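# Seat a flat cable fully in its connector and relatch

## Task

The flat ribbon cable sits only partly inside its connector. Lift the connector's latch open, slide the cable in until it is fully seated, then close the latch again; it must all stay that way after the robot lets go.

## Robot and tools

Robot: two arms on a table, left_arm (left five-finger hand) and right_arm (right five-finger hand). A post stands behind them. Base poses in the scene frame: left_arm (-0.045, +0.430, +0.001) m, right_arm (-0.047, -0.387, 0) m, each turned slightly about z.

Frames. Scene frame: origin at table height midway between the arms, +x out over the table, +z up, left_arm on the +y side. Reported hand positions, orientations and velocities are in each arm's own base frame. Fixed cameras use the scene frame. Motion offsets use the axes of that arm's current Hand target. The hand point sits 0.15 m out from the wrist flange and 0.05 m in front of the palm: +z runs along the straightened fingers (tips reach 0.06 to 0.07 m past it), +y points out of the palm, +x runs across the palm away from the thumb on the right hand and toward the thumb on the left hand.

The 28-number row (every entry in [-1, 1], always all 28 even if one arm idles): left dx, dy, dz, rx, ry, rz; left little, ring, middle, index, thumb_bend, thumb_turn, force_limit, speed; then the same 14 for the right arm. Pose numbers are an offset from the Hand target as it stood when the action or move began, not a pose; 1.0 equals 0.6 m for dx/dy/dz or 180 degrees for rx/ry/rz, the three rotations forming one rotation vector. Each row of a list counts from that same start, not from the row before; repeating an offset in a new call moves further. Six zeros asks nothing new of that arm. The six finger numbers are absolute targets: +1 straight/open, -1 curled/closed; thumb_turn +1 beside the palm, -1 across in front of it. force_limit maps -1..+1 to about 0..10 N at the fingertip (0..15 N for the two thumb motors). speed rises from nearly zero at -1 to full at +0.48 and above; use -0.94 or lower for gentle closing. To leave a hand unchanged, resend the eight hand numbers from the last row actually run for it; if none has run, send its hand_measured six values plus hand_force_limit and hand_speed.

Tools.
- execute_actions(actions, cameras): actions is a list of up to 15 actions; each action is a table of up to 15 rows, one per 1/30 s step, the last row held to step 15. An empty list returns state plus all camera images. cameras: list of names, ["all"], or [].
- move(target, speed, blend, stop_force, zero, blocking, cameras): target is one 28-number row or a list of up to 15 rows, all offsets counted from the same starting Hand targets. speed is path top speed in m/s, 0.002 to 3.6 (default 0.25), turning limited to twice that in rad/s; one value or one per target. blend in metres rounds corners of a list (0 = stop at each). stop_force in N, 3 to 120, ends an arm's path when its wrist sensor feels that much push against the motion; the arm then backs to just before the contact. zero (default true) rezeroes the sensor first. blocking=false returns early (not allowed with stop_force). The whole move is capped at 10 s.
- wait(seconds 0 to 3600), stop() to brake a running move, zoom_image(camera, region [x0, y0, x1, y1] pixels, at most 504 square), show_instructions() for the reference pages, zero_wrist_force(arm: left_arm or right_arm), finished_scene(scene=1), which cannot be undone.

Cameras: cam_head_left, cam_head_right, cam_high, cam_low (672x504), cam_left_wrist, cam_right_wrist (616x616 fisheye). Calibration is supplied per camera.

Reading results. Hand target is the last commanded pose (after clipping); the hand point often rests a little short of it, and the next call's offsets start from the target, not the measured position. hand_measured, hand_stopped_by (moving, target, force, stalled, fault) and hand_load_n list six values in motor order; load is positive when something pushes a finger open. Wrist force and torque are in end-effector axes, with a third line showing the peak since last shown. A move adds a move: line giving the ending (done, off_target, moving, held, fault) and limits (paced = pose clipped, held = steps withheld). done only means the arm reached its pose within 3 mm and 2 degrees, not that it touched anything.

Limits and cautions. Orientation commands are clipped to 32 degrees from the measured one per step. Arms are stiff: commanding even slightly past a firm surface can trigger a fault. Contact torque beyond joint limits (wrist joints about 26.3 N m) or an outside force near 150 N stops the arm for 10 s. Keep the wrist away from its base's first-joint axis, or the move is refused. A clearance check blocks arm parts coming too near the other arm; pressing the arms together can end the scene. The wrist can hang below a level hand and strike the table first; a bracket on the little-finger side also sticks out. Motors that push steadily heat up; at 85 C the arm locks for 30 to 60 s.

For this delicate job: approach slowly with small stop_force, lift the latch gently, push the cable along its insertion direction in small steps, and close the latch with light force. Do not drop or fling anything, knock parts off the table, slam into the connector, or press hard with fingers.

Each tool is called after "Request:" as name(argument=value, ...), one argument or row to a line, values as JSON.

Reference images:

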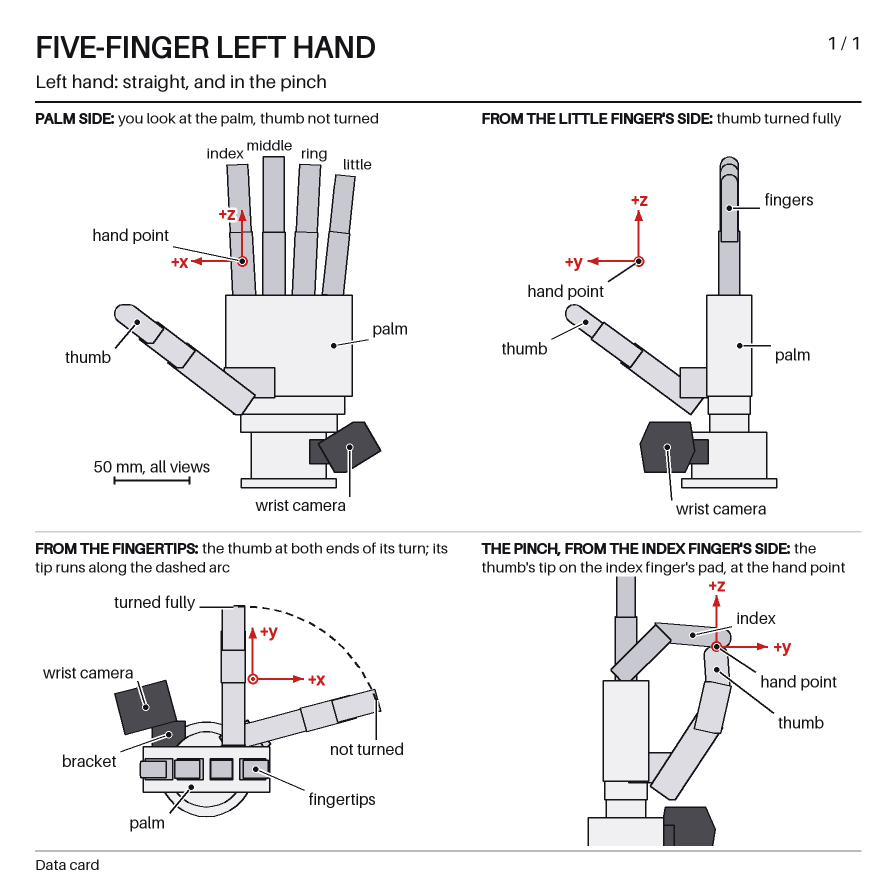

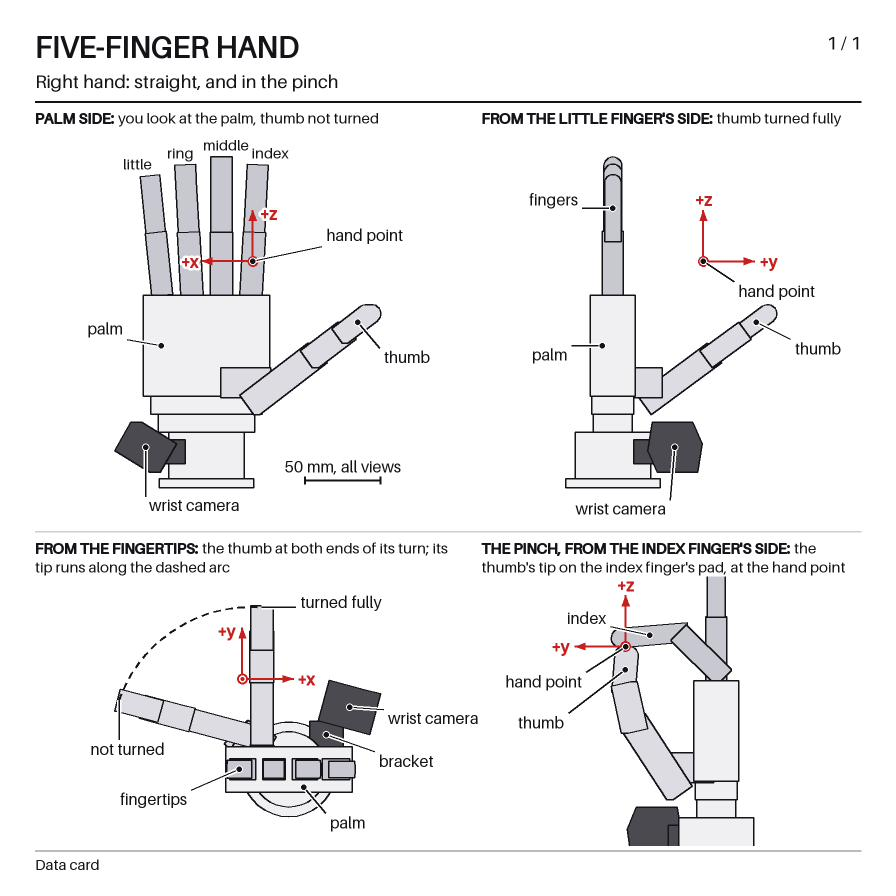

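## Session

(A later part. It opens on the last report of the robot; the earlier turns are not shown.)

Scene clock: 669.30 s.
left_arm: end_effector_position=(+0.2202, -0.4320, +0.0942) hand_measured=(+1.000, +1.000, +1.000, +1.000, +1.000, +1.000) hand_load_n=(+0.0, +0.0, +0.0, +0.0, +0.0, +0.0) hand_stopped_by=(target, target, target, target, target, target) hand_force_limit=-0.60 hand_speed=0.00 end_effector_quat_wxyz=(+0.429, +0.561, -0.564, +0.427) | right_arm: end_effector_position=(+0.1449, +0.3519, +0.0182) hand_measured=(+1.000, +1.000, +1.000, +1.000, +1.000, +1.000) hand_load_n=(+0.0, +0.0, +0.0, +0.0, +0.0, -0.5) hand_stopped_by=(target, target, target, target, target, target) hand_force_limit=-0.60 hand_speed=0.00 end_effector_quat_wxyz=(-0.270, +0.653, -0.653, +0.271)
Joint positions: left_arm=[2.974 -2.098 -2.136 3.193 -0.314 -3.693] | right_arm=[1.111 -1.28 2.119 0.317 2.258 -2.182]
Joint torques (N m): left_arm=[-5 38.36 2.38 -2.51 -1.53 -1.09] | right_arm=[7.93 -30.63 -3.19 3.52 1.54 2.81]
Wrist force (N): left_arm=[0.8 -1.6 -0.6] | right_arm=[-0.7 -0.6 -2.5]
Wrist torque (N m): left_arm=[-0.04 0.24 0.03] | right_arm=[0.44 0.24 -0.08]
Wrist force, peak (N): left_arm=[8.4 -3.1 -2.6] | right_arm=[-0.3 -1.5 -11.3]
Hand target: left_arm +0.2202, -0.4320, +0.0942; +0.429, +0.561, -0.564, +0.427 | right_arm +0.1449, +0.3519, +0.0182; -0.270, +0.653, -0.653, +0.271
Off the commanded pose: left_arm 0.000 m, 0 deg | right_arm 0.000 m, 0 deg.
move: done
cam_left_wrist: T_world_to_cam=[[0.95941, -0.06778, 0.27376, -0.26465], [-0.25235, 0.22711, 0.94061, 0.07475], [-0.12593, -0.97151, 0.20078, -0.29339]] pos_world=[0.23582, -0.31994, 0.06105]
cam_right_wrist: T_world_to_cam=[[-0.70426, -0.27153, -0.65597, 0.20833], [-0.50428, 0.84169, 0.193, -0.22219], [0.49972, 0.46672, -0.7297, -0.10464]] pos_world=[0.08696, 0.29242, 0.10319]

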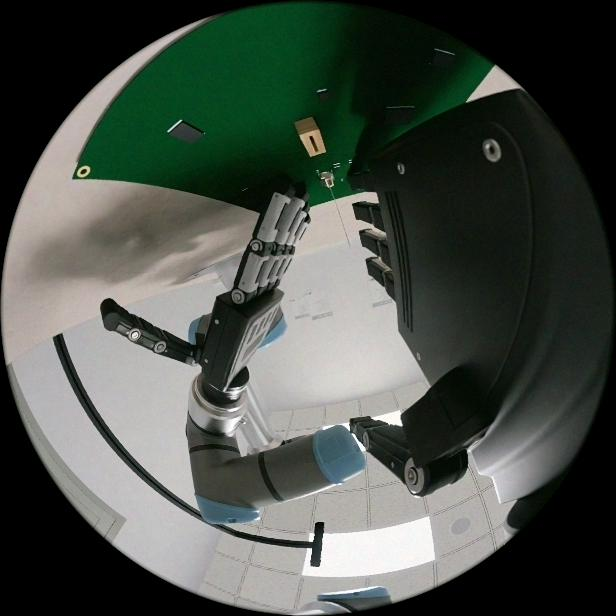

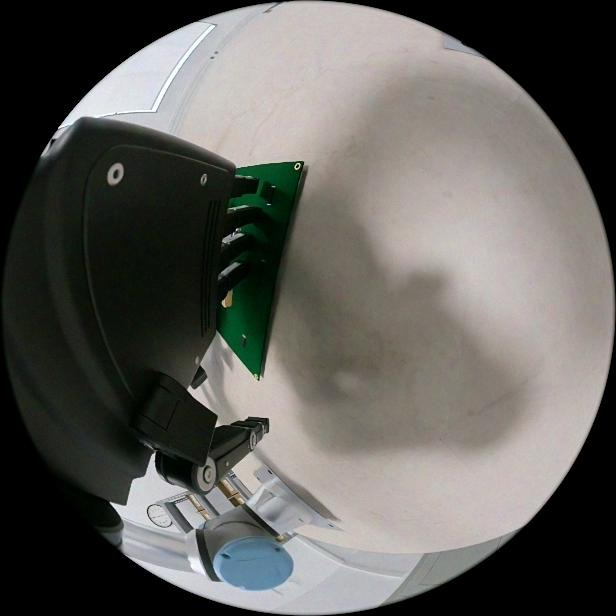

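Request:
move(
  target=[
    [0.0483,-0.0413,-0.0182,0,0,-0.111,1,1,1,1,1,1,-0.6,0,0,-0.0023,-0.0023,0,0,0,1,1,1,1,1,1,-0.6,0],
    [0.0257,-0.033,-0.0122,0,0,-0.111,1,1,1,1,1,1,-0.6,0,0,-0.0023,-0.0023,0,0,0,1,1,1,1,1,1,-0.6,0],
  ],
  speed=[0.05,0.02],
  cameras=["cam_left_wrist","cam_right_wrist","cam_high"],
)

Request:
zoom_image(
  camera="cam_left_wrist",
  region=[290, 140, 390, 240],
)

Request:
zoom_image(
  camera="cam_high",
  region=[276, 404, 376, 480],
)

Scene clock: 721.50 s.
left_arm: end_effector_position=(+0.2400, -0.4291, +0.1110) hand_measured=(+1.000, +1.000, +1.000, +1.000, +1.000, +1.000) hand_load_n=(+0.0, +0.0, +0.0, +0.0, +0.0, +0.0) hand_stopped_by=(target, target, target, target, target, target) hand_force_limit=-0.60 hand_speed=0.00 end_effector_quat_wxyz=(+0.497, +0.650, -0.458, +0.346) | right_arm: end_effector_position=(+0.1449, +0.3519, +0.0202) hand_measured=(+1.000, +1.000, +1.000, +1.000, +1.000, +1.000) hand_load_n=(+0.0, +0.0, +0.0, +0.0, +0.0, +0.0) hand_stopped_by=(target, target, target, target, target, target) hand_force_limit=-0.60 hand_speed=0.00 end_effector_quat_wxyz=(-0.270, +0.653, -0.653, +0.271)
Joint positions: left_arm=[3.002 -2.124 -2.125 3.13 -0.301 -3.96] | right_arm=[1.111 -1.284 2.117 0.322 2.258 -2.182]
Joint torques (N m): left_arm=[-6.23 43.71 8.54 -3.06 -0.94 -2.39] | right_arm=[8.13 -33.32 -19.64 1.84 1.78 2.86]
Wrist force (N): left_arm=[-1.3 -2.0 -0.3] | right_arm=[-0.5 -0.4 -2.0]
Wrist torque (N m): left_arm=[-0.16 0.22 0.05] | right_arm=[0.42 0.20 -0.06]
Wrist force, peak (N): left_arm=[2.1 -2.7 -0.4] | right_arm=[-0.5 -0.8 -3.3]
Hand target: left_arm +0.2400, -0.4291, +0.1110; +0.497, +0.650, -0.458, +0.346 | right_arm +0.1449, +0.3519, +0.0202; -0.270, +0.653, -0.653, +0.271
Off the commanded pose: left_arm 0.000 m, 0 deg | right_arm 0.000 m, 0 deg.
move: done
cam_left_wrist: T_world_to_cam=[[0.99798, 0.02382, -0.05885, -0.22101], [0.05233, 0.21598, 0.97499, -0.01837], [0.03594, -0.97611, 0.2143, -0.33388]] pos_world=[0.23353, -0.31667, 0.07645]
cam_right_wrist: T_world_to_cam=[[-0.70431, -0.27157, -0.6559, 0.20965], [-0.50423, 0.84174, 0.19293, -0.22259], [0.49971, 0.4666, -0.72978, -0.10314]] pos_world=[0.08696, 0.29242, 0.10519]
Images, in order (width x height): cam_high 672x504, cam_left_wrist 616x616, cam_right_wrist 616x616.

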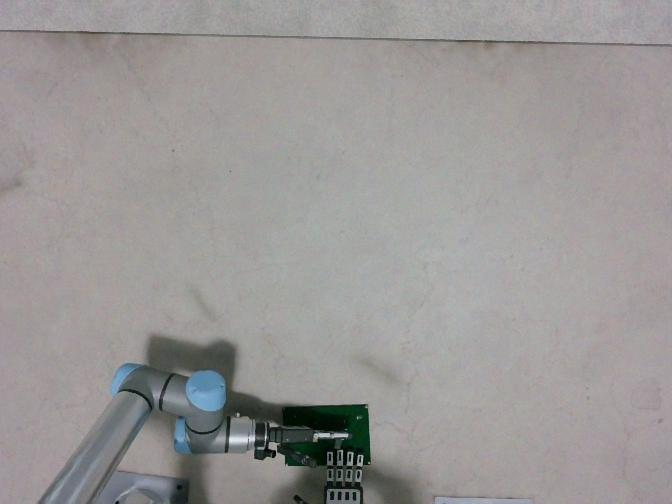

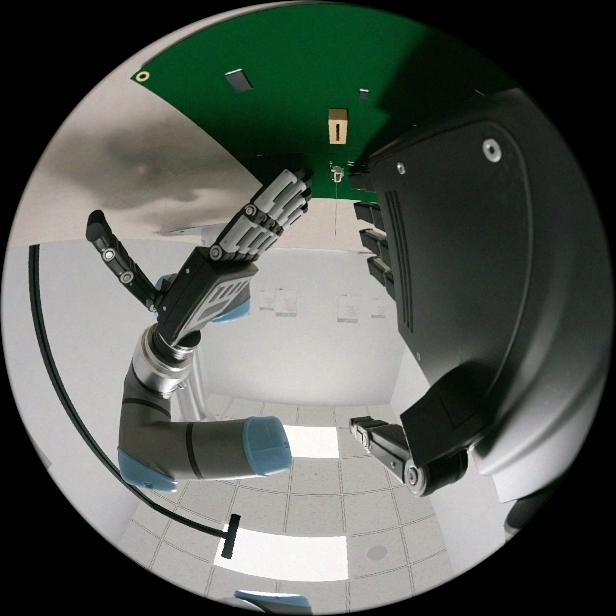

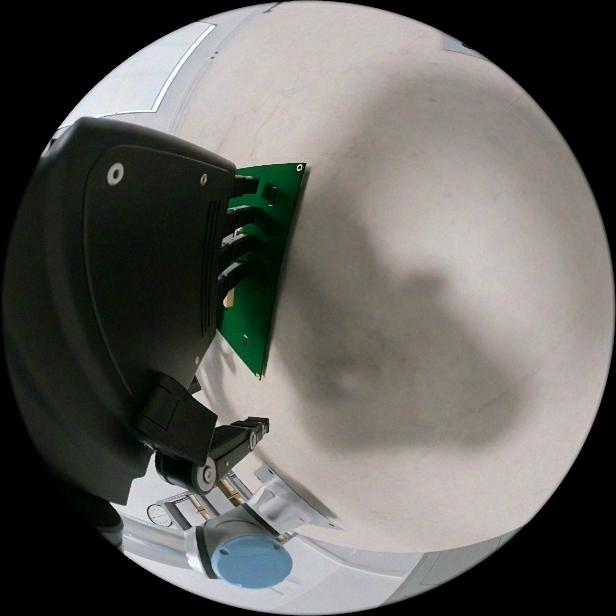

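Scaled by 5.040 from the camera's image (finer frame: 880x880).

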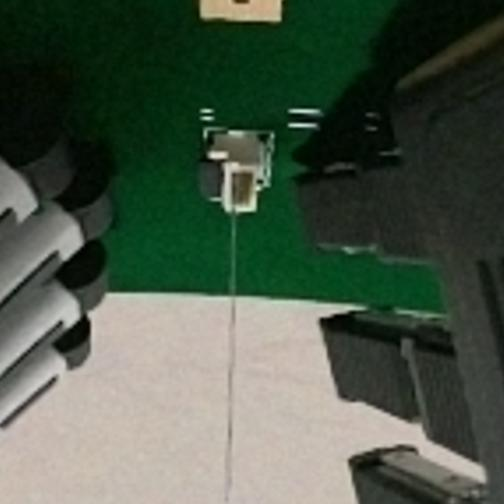

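Scaled by 5.040 from the camera's image (finer frame: 960x720).

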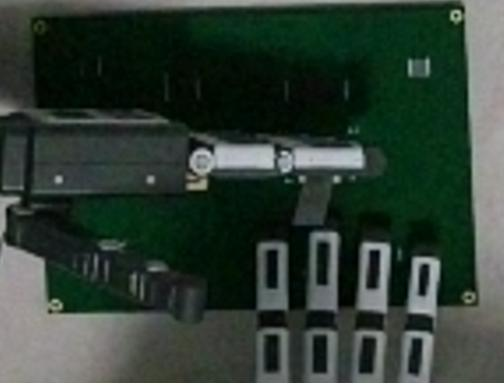

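Request:
zoom_image(
  camera="cam_left_wrist",
  region=[318, 155, 358, 195],
)

Scaled by 12.600 from the camera's image (finer frame: 880x880).

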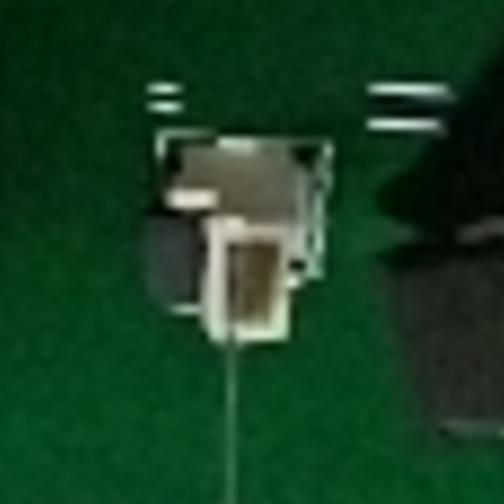

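Request:
move(
  target=[-0.0322,0.0308,0.0002,0,0,0.0889,1,1,1,1,1,1,-0.6,0,0,0,0,0,0,0,1,1,1,1,1,1,-0.6,0],
  speed=0.03,
  cameras=["cam_left_wrist","cam_high"],
)

Request:
zoom_image(
  camera="cam_left_wrist",
  region=[280, 130, 380, 230],
)

Scene clock: 782.93 s.
left_arm: end_effector_position=(+0.2160, -0.4260, +0.0996) hand_measured=(+1.000, +1.000, +1.000, +1.000, +1.000, +1.000) hand_load_n=(+0.0, +0.0, +0.0, +0.5, +0.0, +0.0) hand_stopped_by=(target, target, target, target, target, target) hand_force_limit=-0.60 hand_speed=0.00 end_effector_quat_wxyz=(+0.444, +0.580, -0.545, +0.412) | right_arm: end_effector_position=(+0.1449, +0.3519, +0.0202) hand_measured=(+1.000, +1.000, +1.000, +1.000, +1.000, +1.000) hand_load_n=(+0.0, +0.0, +0.0, +0.0, +0.0, +0.0) hand_stopped_by=(target, target, target, target, target, target) hand_force_limit=-0.60 hand_speed=0.00 end_effector_quat_wxyz=(-0.270, +0.653, -0.653, +0.271)
Joint positions: left_arm=[2.994 -2.097 -2.158 3.159 -0.304 -3.705] | right_arm=[1.111 -1.284 2.117 0.322 2.258 -2.182]
Joint torques (N m): left_arm=[-4.48 31.44 2.96 -3.04 -0.86 -2.63] | right_arm=[8.58 -14.32 -7.97 0.7 1.86 2.96]
Wrist force (N): left_arm=[-1.1 -1.2 0.2] | right_arm=[-0.7 -0.5 -2.3]
Wrist torque (N m): left_arm=[-0.10 0.18 -0.14] | right_arm=[0.42 0.23 -0.07]
Wrist force, peak (N): left_arm=[-1.5 -2.1 -0.1] | right_arm=[-0.7 -0.8 -2.6]
Hand target: left_arm +0.2161, -0.4260, +0.0996; +0.444, +0.580, -0.544, +0.412 | right_arm +0.1449, +0.3519, +0.0202; -0.270, +0.653, -0.653, +0.271
Off the commanded pose: left_arm 0.000 m, 0 deg | right_arm 0.000 m, 0 deg.
move: done
cam_left_wrist: T_world_to_cam=[[0.9765, -0.05016, 0.20962, -0.25147], [-0.19366, 0.22273, 0.95545, 0.05127], [-0.09461, -0.97359, 0.20778, -0.29752]] pos_world=[0.22734, -0.3137, 0.06555]
Images, in order (width x height): cam_high 672x504, cam_left_wrist 616x616.

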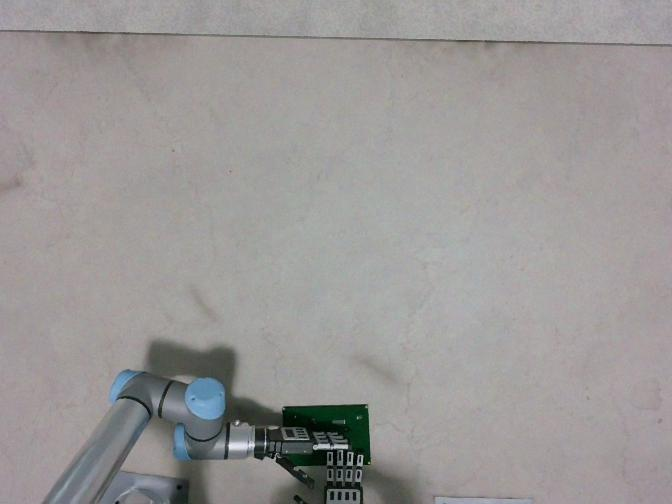

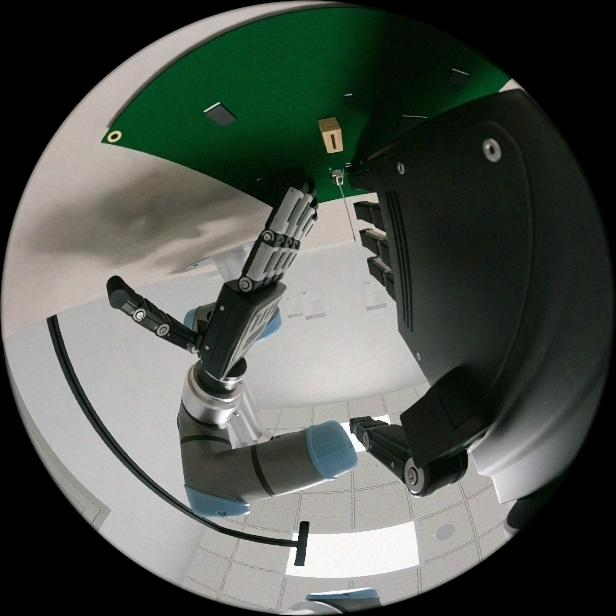

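Scaled by 5.040 from the camera's image (finer frame: 880x880).

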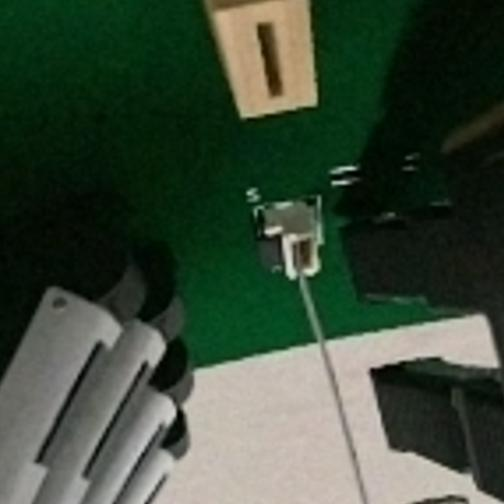

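Request:
move(
  target=[-0.0004,0.0067,0,0,0,0,1,1,1,1,1,1,-0.6,0,0,-0.0236,0.0236,0,0,0,1,1,1,1,1,1,-0.6,0],
  speed=0.004,
  stop_force=3,
  cameras=["cam_left_wrist","cam_right_wrist","cam_high"],
)

Request:
zoom_image(
  camera="cam_left_wrist",
  region=[280, 130, 380, 230],
)

Request:
zoom_image(
  camera="cam_right_wrist",
  region=[205, 190, 275, 260],
)

Scene clock: 794.30 s.
left_arm: end_effector_position=(+0.2153, -0.4260, +0.0996) hand_measured=(+1.000, +1.000, +1.000, +1.000, +1.000, +1.000) hand_load_n=(+0.0, +0.0, +0.0, +0.0, +0.0, +0.0) hand_stopped_by=(target, target, target, target, target, target) hand_force_limit=-0.60 hand_speed=0.00 end_effector_quat_wxyz=(+0.444, +0.580, -0.545, +0.412) | right_arm: end_effector_position=(+0.1488, +0.3519, +0.0202) hand_measured=(+1.000, +1.000, +1.000, +1.000, +1.000, +1.000) hand_load_n=(+0.0, +0.0, +0.0, +0.0, +0.0, +0.0) hand_stopped_by=(target, target, target, target, target, target) hand_force_limit=-0.60 hand_speed=0.00 end_effector_quat_wxyz=(-0.270, +0.653, -0.653, +0.271)
Joint positions: left_arm=[2.993 -2.096 -2.16 3.161 -0.304 -3.706] | right_arm=[1.099 -1.286 2.117 0.316 2.253 -2.196]
Joint torques (N m): left_arm=[-6.72 28.7 7.26 -3.63 0 -0.52] | right_arm=[9.22 -17.07 -15.62 2.88 2.03 2.86]
Wrist force (N): left_arm=[-1.0 -5.5 0.0] | right_arm=[-0.5 -1.1 -7.8]
Wrist torque (N m): left_arm=[-0.19 0.13 0.31] | right_arm=[0.75 0.37 -0.13]
Wrist force, peak (N): left_arm=[-1.0 -5.7 -0.2] | right_arm=[-0.5 -2.1 -10.0]
Hand target: left_arm +0.2153, -0.4260, +0.0996; +0.444, +0.580, -0.545, +0.412 (not the last commanded pose) | right_arm +0.1488, +0.3519, +0.0202; -0.270, +0.653, -0.653, +0.271 (not the last commanded pose)
Off the commanded pose: left_arm 0.003 m, 0 deg | right_arm 0.016 m, 0 deg.
move: contact (left_arm, right_arm)
cam_left_wrist: T_world_to_cam=[[0.97665, -0.04992, 0.20895, -0.25072], [-0.19306, 0.22262, 0.9556, 0.05085], [-0.09422, -0.97362, 0.20779, -0.29771]] pos_world=[0.22663, -0.3137, 0.06565]
cam_right_wrist: T_world_to_cam=[[-0.70426, -0.27153, -0.65597, 0.21239], [-0.50428, 0.84169, 0.193, -0.22061], [0.49972, 0.46672, -0.7297, -0.10513]] pos_world=[0.09086, 0.29242, 0.10519]
Images, in order (width x height): cam_high 672x504, cam_left_wrist 616x616, cam_right_wrist 616x616.

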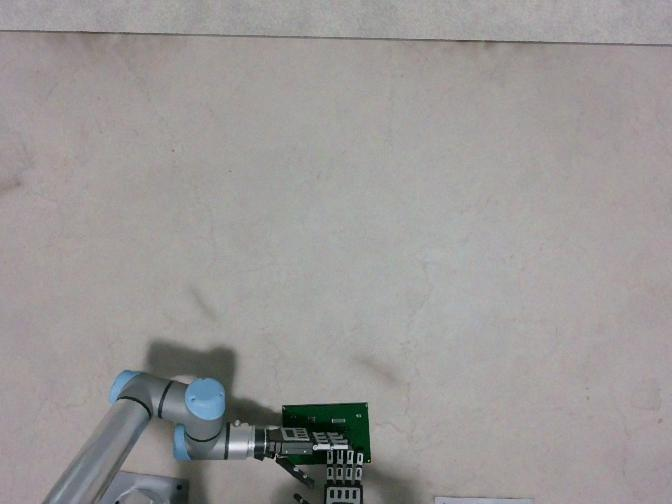

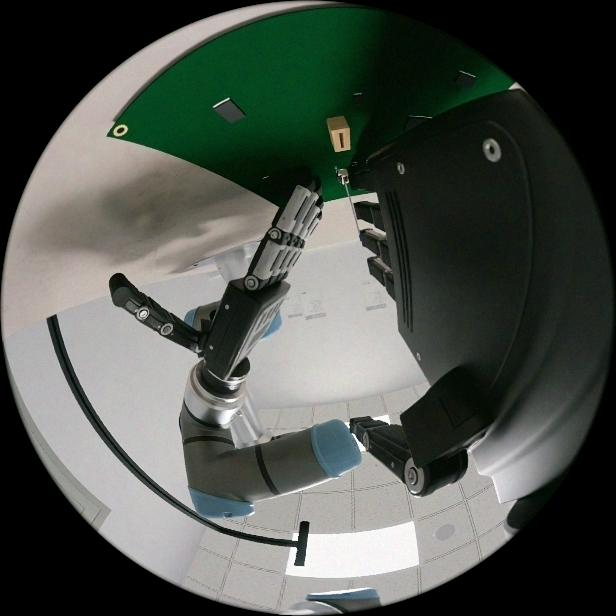

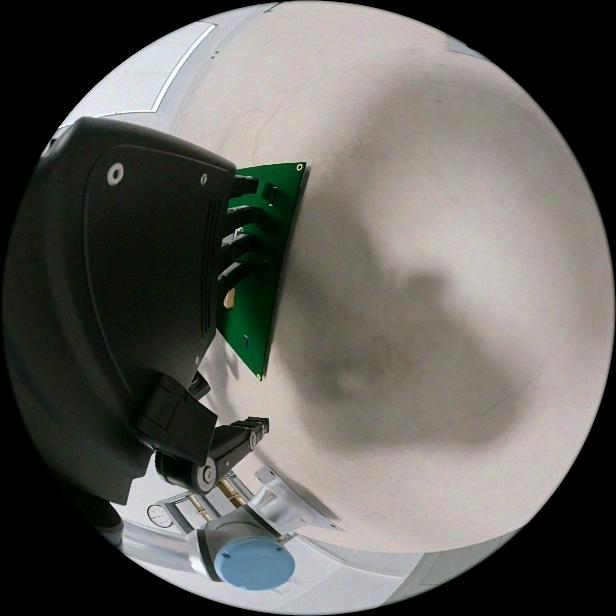

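Scaled by 5.040 from the camera's image (finer frame: 880x880).

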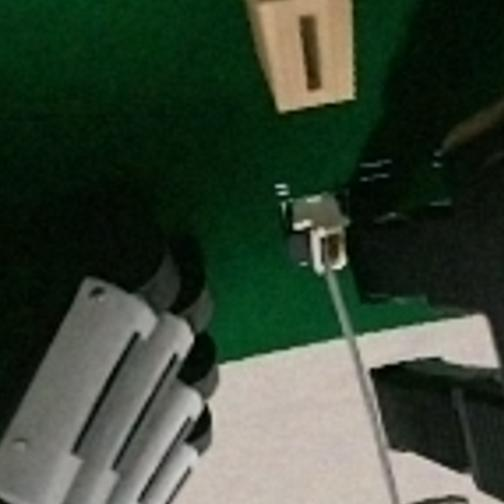

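Scaled by 7.200 from the camera's image (finer frame: 880x880).

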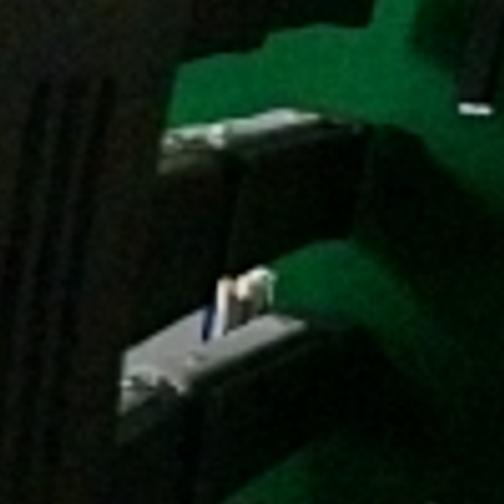

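Request:
zoom_image(
  camera="cam_high",
  region=[310, 420, 370, 470],
)

Scaled by 8.400 from the camera's image (finer frame: 960x720).

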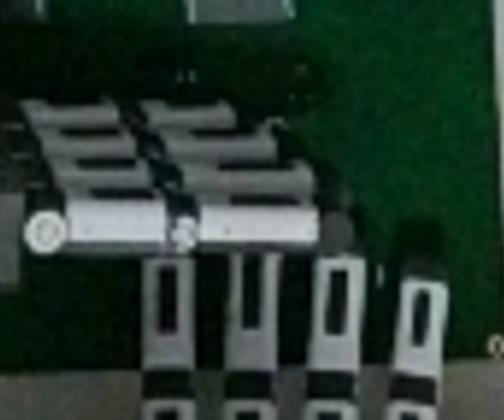

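Request:
move(
  target=[0,0,0,0,0,0,1,1,1,1,1,1,-0.6,0,0,-0.0047,-0.0047,0,0,0,1,1,1,1,1,1,-0.6,0],
  speed=0.02,
  cameras=["cam_left_wrist","cam_right_wrist","cam_high"],
)

Request:
zoom_image(
  camera="cam_right_wrist",
  region=[210, 180, 290, 260],
)

Scene clock: 827.63 s.
left_arm: end_effector_position=(+0.2153, -0.4260, +0.0996) hand_measured=(+1.000, +1.000, +1.000, +1.000, +1.000, +1.000) hand_load_n=(+0.0, +0.0, +0.0, +0.0, +0.0, +0.0) hand_stopped_by=(target, target, target, target, target, target) hand_force_limit=-0.60 hand_speed=0.00 end_effector_quat_wxyz=(+0.444, +0.580, -0.545, +0.412) | right_arm: end_effector_position=(+0.1489, +0.3520, +0.0243) hand_measured=(+1.000, +1.000, +1.000, +1.000, +1.000, +1.000) hand_load_n=(+0.0, +0.0, +0.0, +0.0, +0.0, -0.5) hand_stopped_by=(target, target, target, target, target, target) hand_force_limit=-0.60 hand_speed=0.00 end_effector_quat_wxyz=(-0.270, +0.653, -0.653, +0.271)
Joint positions: left_arm=[2.993 -2.096 -2.16 3.161 -0.304 -3.706] | right_arm=[1.099 -1.295 2.113 0.327 2.253 -2.196]
Joint torques (N m): left_arm=[3.19 21.76 10.33 -2.17 3.09 3.19] | right_arm=[8.93 -13.72 -9.33 0.2 2.07 3.22]
Wrist force (N): left_arm=[-1.1 -1.0 0.2] | right_arm=[-0.3 -0.7 -2.4]
Wrist torque (N m): left_arm=[-0.08 0.17 0.02] | right_arm=[0.40 0.17 -0.11]
Wrist force, peak (N): left_arm=[-0.9 -5.7 -0.3] | right_arm=[-0.4 -2.2 -9.1]
Hand target: left_arm +0.2153, -0.4260, +0.0996; +0.444, +0.580, -0.545, +0.412 | right_arm +0.1488, +0.3519, +0.0242; -0.270, +0.653, -0.653, +0.271
Off the commanded pose: left_arm 0.000 m, 0 deg | right_arm 0.000 m, 0 deg.
move: done
cam_left_wrist: T_world_to_cam=[[0.97665, -0.04992, 0.20895, -0.2507], [-0.19306, 0.22262, 0.9556, 0.05095], [-0.09422, -0.97362, 0.20779, -0.29769]] pos_world=[0.22663, -0.3137, 0.06555]
cam_right_wrist: T_world_to_cam=[[-0.70421, -0.27139, -0.65607, 0.21507], [-0.50426, 0.84169, 0.19308, -0.22149], [0.49981, 0.46681, -0.72958, -0.10223]] pos_world=[0.09086, 0.29252, 0.10929]
Images, in order (width x height): cam_high 672x504, cam_left_wrist 616x616, cam_right_wrist 616x616.

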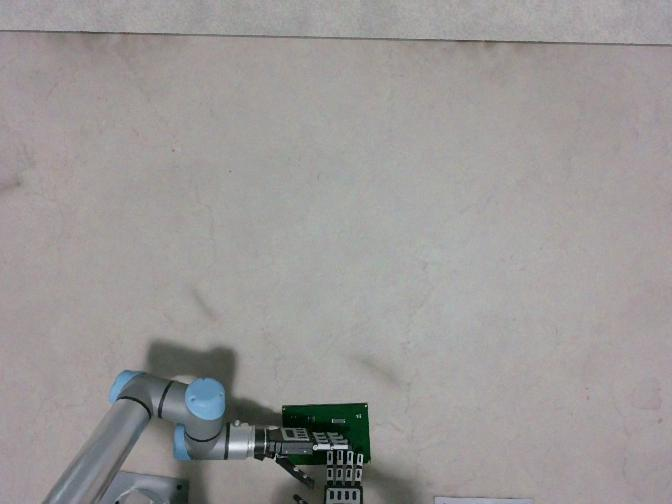

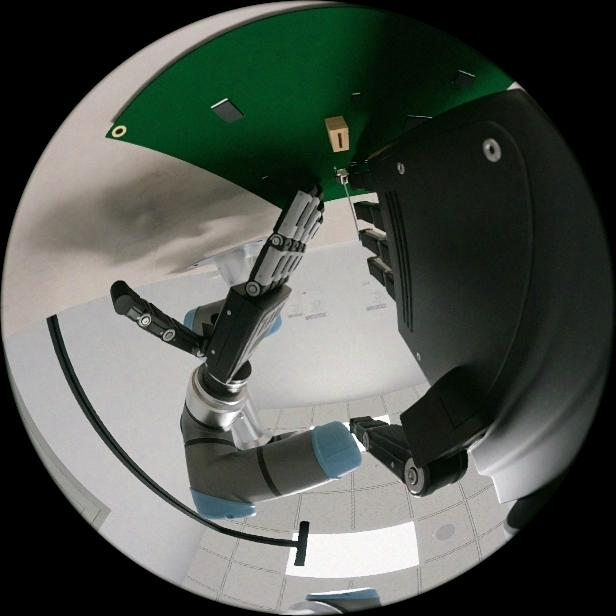

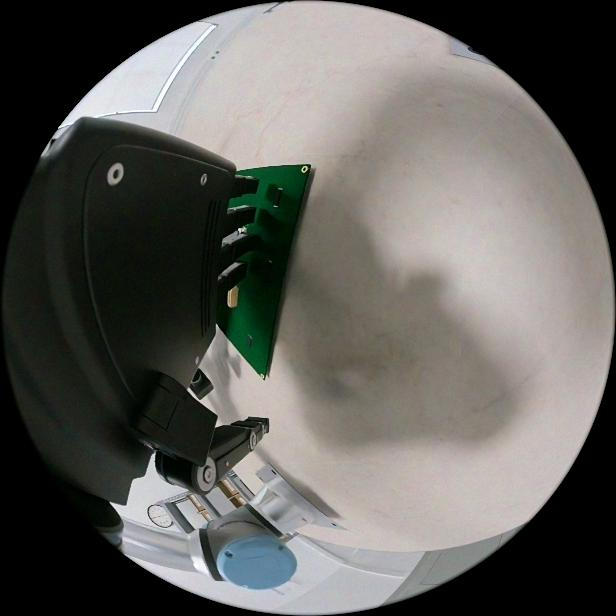

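Scaled by 6.300 from the camera's image (finer frame: 880x880).

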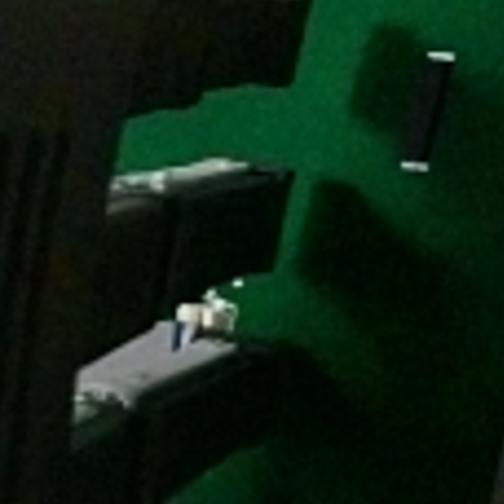

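Request:
zoom_image(
  camera="cam_left_wrist",
  region=[300, 155, 370, 225],
)

Scaled by 7.200 from the camera's image (finer frame: 880x880).

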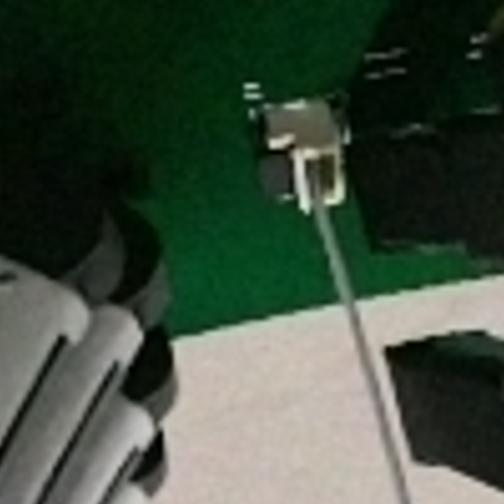

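Request:
move(
  target=[0,0,0,0,0,0,1,1,1,1,1,1,-0.6,0,0,-0.0083,0.0083,0,0,0,1,1,1,1,1,1,-0.6,0],
  speed=0.005,
  stop_force=2.5,
  cameras=["cam_left_wrist"],
)

Request:
zoom_image(
  camera="cam_left_wrist",
  region=[300, 155, 370, 225],
)

stop_force must be a number from 3 to 120 (N); nothing of the call was run

Scaled by 7.200 from the camera's image (finer frame: 880x880).

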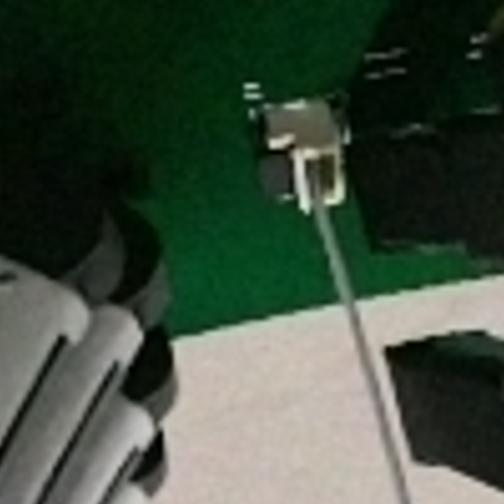

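Request:
move(
  target=[0,0,0,0,0,0,1,1,1,1,1,1,-0.6,0,0,-0.0083,0.0083,0,0,0,1,1,1,1,1,1,-0.6,0],
  speed=0.005,
  stop_force=3,
  cameras=["cam_left_wrist"],
)

Request:
zoom_image(
  camera="cam_left_wrist",
  region=[300, 155, 370, 225],
)

Scene clock: 865.73 s.
left_arm: end_effector_position=(+0.2153, -0.4260, +0.0996) hand_measured=(+1.000, +1.000, +1.000, +1.000, +1.000, +1.000) hand_load_n=(+0.0, +0.0, +0.0, +0.0, +0.0, +0.0) hand_stopped_by=(target, target, target, target, target, target) hand_force_limit=-0.60 hand_speed=0.00 end_effector_quat_wxyz=(+0.444, +0.580, -0.545, +0.412) | right_arm: end_effector_position=(+0.1559, +0.3519, +0.0242) hand_measured=(+1.000, +1.000, +1.000, +1.000, +1.000, +1.000) hand_load_n=(-0.5, +0.0, +0.0, +0.0, +0.0, -0.5) hand_stopped_by=(target, target, target, target, target, target) hand_force_limit=-0.60 hand_speed=0.00 end_effector_quat_wxyz=(-0.270, +0.653, -0.653, +0.271)
Joint positions: left_arm=[2.993 -2.096 -2.16 3.161 -0.304 -3.706] | right_arm=[1.077 -1.298 2.113 0.315 2.244 -2.221]
Joint torques (N m): left_arm=[8.81 26.75 9.6 -0.78 3.19 3.06] | right_arm=[8.75 -35.94 -18.79 3.08 1.52 2.77]
Wrist force (N): left_arm=[-1.0 -1.2 0.4] | right_arm=[-0.2 -0.3 -2.4]
Wrist torque (N m): left_arm=[-0.11 0.16 0.03] | right_arm=[0.46 0.16 -0.03]
Wrist force, peak (N): left_arm=[-1.2 -1.3 0.4] | right_arm=[-0.3 -0.5 -2.7]
Hand target: left_arm +0.2153, -0.4260, +0.0996; +0.444, +0.580, -0.545, +0.412 | right_arm +0.1559, +0.3519, +0.0242; -0.270, +0.653, -0.653, +0.271
Off the commanded pose: left_arm 0.000 m, 0 deg | right_arm 0.000 m, 0 deg.
move: done
cam_left_wrist: T_world_to_cam=[[0.97665, -0.04992, 0.20895, -0.2507], [-0.19306, 0.22262, 0.9556, 0.05095], [-0.09422, -0.97362, 0.20779, -0.29769]] pos_world=[0.22663, -0.3137, 0.06555]

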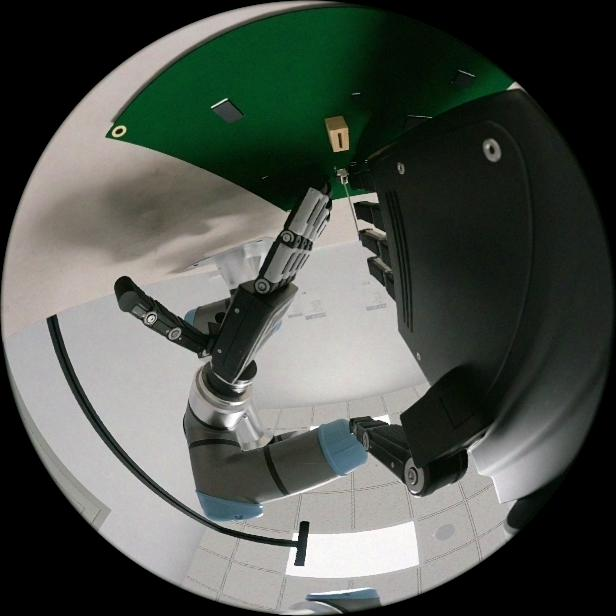

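Scaled by 7.200 from the camera's image (finer frame: 880x880).

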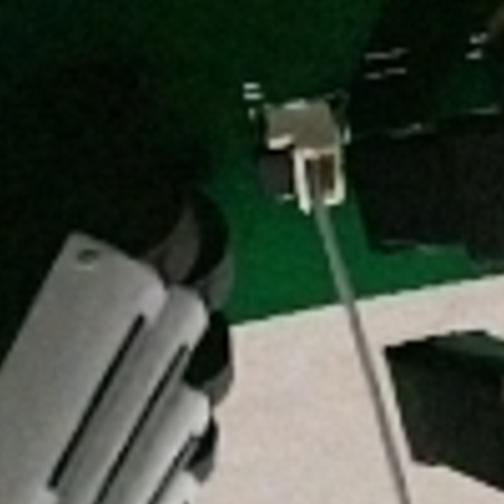

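Request:
move(
  target=[0,0,0,0,0,0,1,1,1,1,1,1,-0.6,0,0,0.0053,0.0053,0,0,0,1,1,1,1,1,1,-0.6,0],
  speed=0.005,
  stop_force=3,
  cameras=["cam_left_wrist"],
)

Request:
zoom_image(
  camera="cam_left_wrist",
  region=[300, 155, 370, 225],
)

Scene clock: 874.87 s.
left_arm: end_effector_position=(+0.2153, -0.4260, +0.0996) hand_measured=(+1.000, +1.000, +1.000, +1.000, +1.000, +1.000) hand_load_n=(+0.0, +0.0, +0.0, +0.0, +0.0, +0.0) hand_stopped_by=(target, target, target, target, target, target) hand_force_limit=-0.60 hand_speed=0.00 end_effector_quat_wxyz=(+0.444, +0.580, -0.545, +0.412) | right_arm: end_effector_position=(+0.1559, +0.3519, +0.0197) hand_measured=(+1.000, +1.000, +1.000, +1.000, +1.000, +1.000) hand_load_n=(+0.0, +0.0, +0.0, +0.0, +0.0, +0.0) hand_stopped_by=(target, target, target, target, target, target) hand_force_limit=-0.60 hand_speed=0.00 end_effector_quat_wxyz=(-0.270, +0.653, -0.653, +0.271)
Joint positions: left_arm=[2.993 -2.096 -2.16 3.161 -0.304 -3.706] | right_arm=[1.078 -1.289 2.117 0.303 2.244 -2.221]
Joint torques (N m): left_arm=[8.34 32.62 8.75 -0.77 3.03 2.48] | right_arm=[6.7 -37.91 -17.73 3.25 1.54 2.26]
Wrist force (N): left_arm=[-1.8 -3.5 0.0] | right_arm=[-0.8 -0.4 -4.1]
Wrist torque (N m): left_arm=[-0.15 0.19 0.14] | right_arm=[0.56 0.23 -0.06]
Wrist force, peak (N): left_arm=[-1.6 -3.6 0.0] | right_arm=[-0.5 -1.4 -6.8]
Hand target: left_arm +0.2153, -0.4260, +0.0996; +0.444, +0.580, -0.545, +0.412 | right_arm +0.1559, +0.3519, +0.0197; -0.270, +0.653, -0.653, +0.271
Off the commanded pose: left_arm 0.000 m, 0 deg | right_arm 0.000 m, 0 deg.
move: contact (right_arm)
cam_left_wrist: T_world_to_cam=[[0.97665, -0.04992, 0.20895, -0.2507], [-0.19306, 0.22262, 0.9556, 0.05095], [-0.09422, -0.97362, 0.20779, -0.29769]] pos_world=[0.22663, -0.3137, 0.06555]

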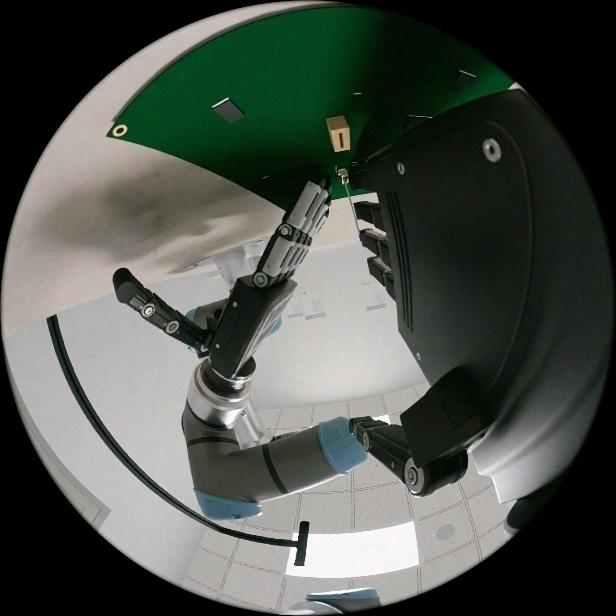

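Scaled by 7.200 from the camera's image (finer frame: 880x880).

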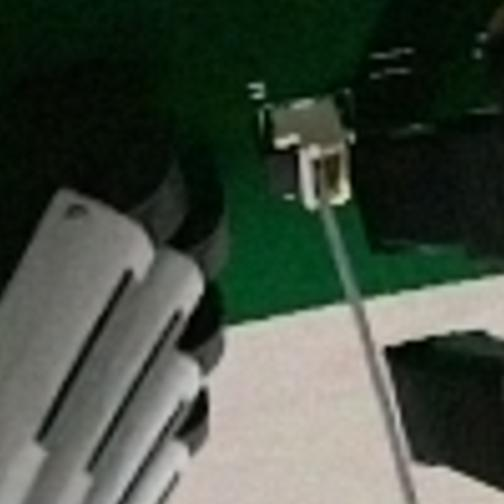

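Request:
move(
  target=[
    [0,0,0,0,0,0,1,1,1,1,1,1,-0.6,0,0,-0.0008,-0.0008,0,0,0,1,1,1,1,1,1,-0.6,0],
    [0,0,0,0,0,0,1,1,1,1,1,1,-0.6,0,0,-0.0126,0.011,0,0,0,1,1,1,1,1,1,-0.6,0],
  ],
  speed=0.004,
  stop_force=3,
  cameras=["cam_left_wrist","cam_right_wrist"],
)

Request:
zoom_image(
  camera="cam_left_wrist",
  region=[300, 155, 370, 225],
)

Request:
zoom_image(
  camera="cam_right_wrist",
  region=[210, 190, 280, 260],
)

Scene clock: 889.10 s.
left_arm: end_effector_position=(+0.2153, -0.4260, +0.0996) hand_measured=(+1.000, +1.000, +1.000, +1.000, +1.000, +1.000) hand_load_n=(+0.5, +0.0, +0.0, +0.0, +0.0, -0.5) hand_stopped_by=(target, target, target, target, target, target) hand_force_limit=-0.60 hand_speed=0.00 end_effector_quat_wxyz=(+0.444, +0.580, -0.545, +0.412) | right_arm: end_effector_position=(+0.1622, +0.3519, +0.0205) hand_measured=(+1.000, +1.000, +1.000, +1.000, +1.000, +1.000) hand_load_n=(+0.0, +0.0, -2.0, -0.5, -0.5, +0.0) hand_stopped_by=(target, target, target, target, target, target) hand_force_limit=-0.60 hand_speed=0.00 end_effector_quat_wxyz=(-0.270, +0.653, -0.653, +0.271)
Joint positions: left_arm=[2.993 -2.096 -2.16 3.161 -0.304 -3.706] | right_arm=[1.059 -1.293 2.115 0.294 2.236 -2.242]
Joint torques (N m): left_arm=[8.03 37.16 8.83 -2.85 3.17 2.01] | right_arm=[9.08 -22.58 -14.28 2.8 2.42 3.06]
Wrist force (N): left_arm=[0.1 -6.4 -0.4] | right_arm=[-0.1 0.3 -8.1]
Wrist torque (N m): left_arm=[-0.13 0.13 0.40] | right_arm=[0.72 0.29 -0.05]
Wrist force, peak (N): left_arm=[-1.3 -7.1 -0.2] | right_arm=[-0.2 0.9 -9.2]
Hand target: left_arm +0.2153, -0.4260, +0.0996; +0.444, +0.580, -0.545, +0.412 | right_arm +0.1622, +0.3519, +0.0204; -0.270, +0.653, -0.653, +0.271 (not the last commanded pose)
Off the commanded pose: left_arm 0.000 m, 0 deg | right_arm 0.004 m, 0 deg.
move: contact (right_arm); path passed 1 of 2 targets
cam_left_wrist: T_world_to_cam=[[0.97662, -0.05, 0.20906, -0.25072], [-0.19316, 0.22265, 0.95557, 0.05098], [-0.09432, -0.97362, 0.20779, -0.29767]] pos_world=[0.22663, -0.3137, 0.06555]
cam_right_wrist: T_world_to_cam=[[-0.70426, -0.27153, -0.65597, 0.22196], [-0.50428, 0.84169, 0.193, -0.21389], [0.49972, 0.46672, -0.7297, -0.11168]] pos_world=[0.10426, 0.29242, 0.10539]

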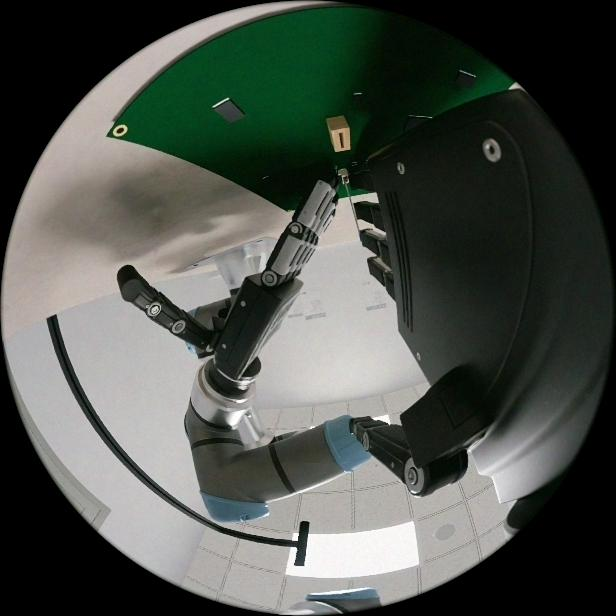

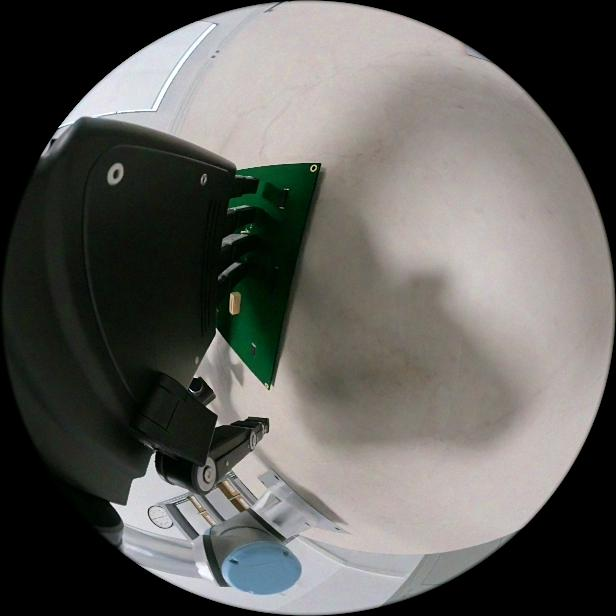

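Scaled by 7.200 from the camera's image (finer frame: 880x880).

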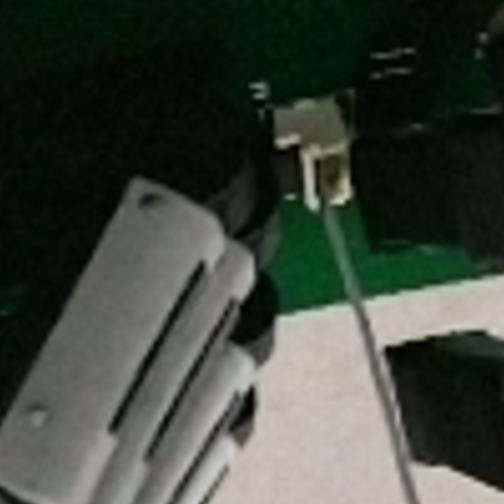

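Scaled by 7.200 from the camera's image (finer frame: 880x880).

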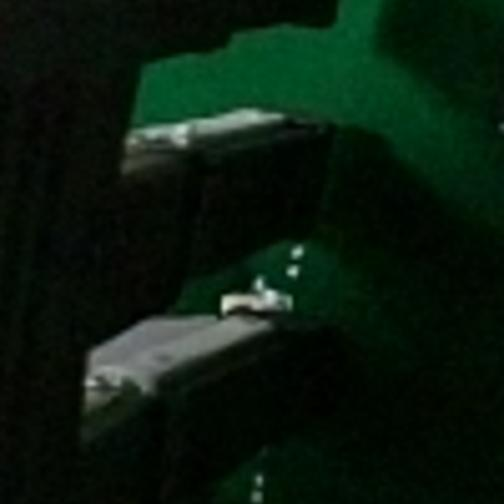

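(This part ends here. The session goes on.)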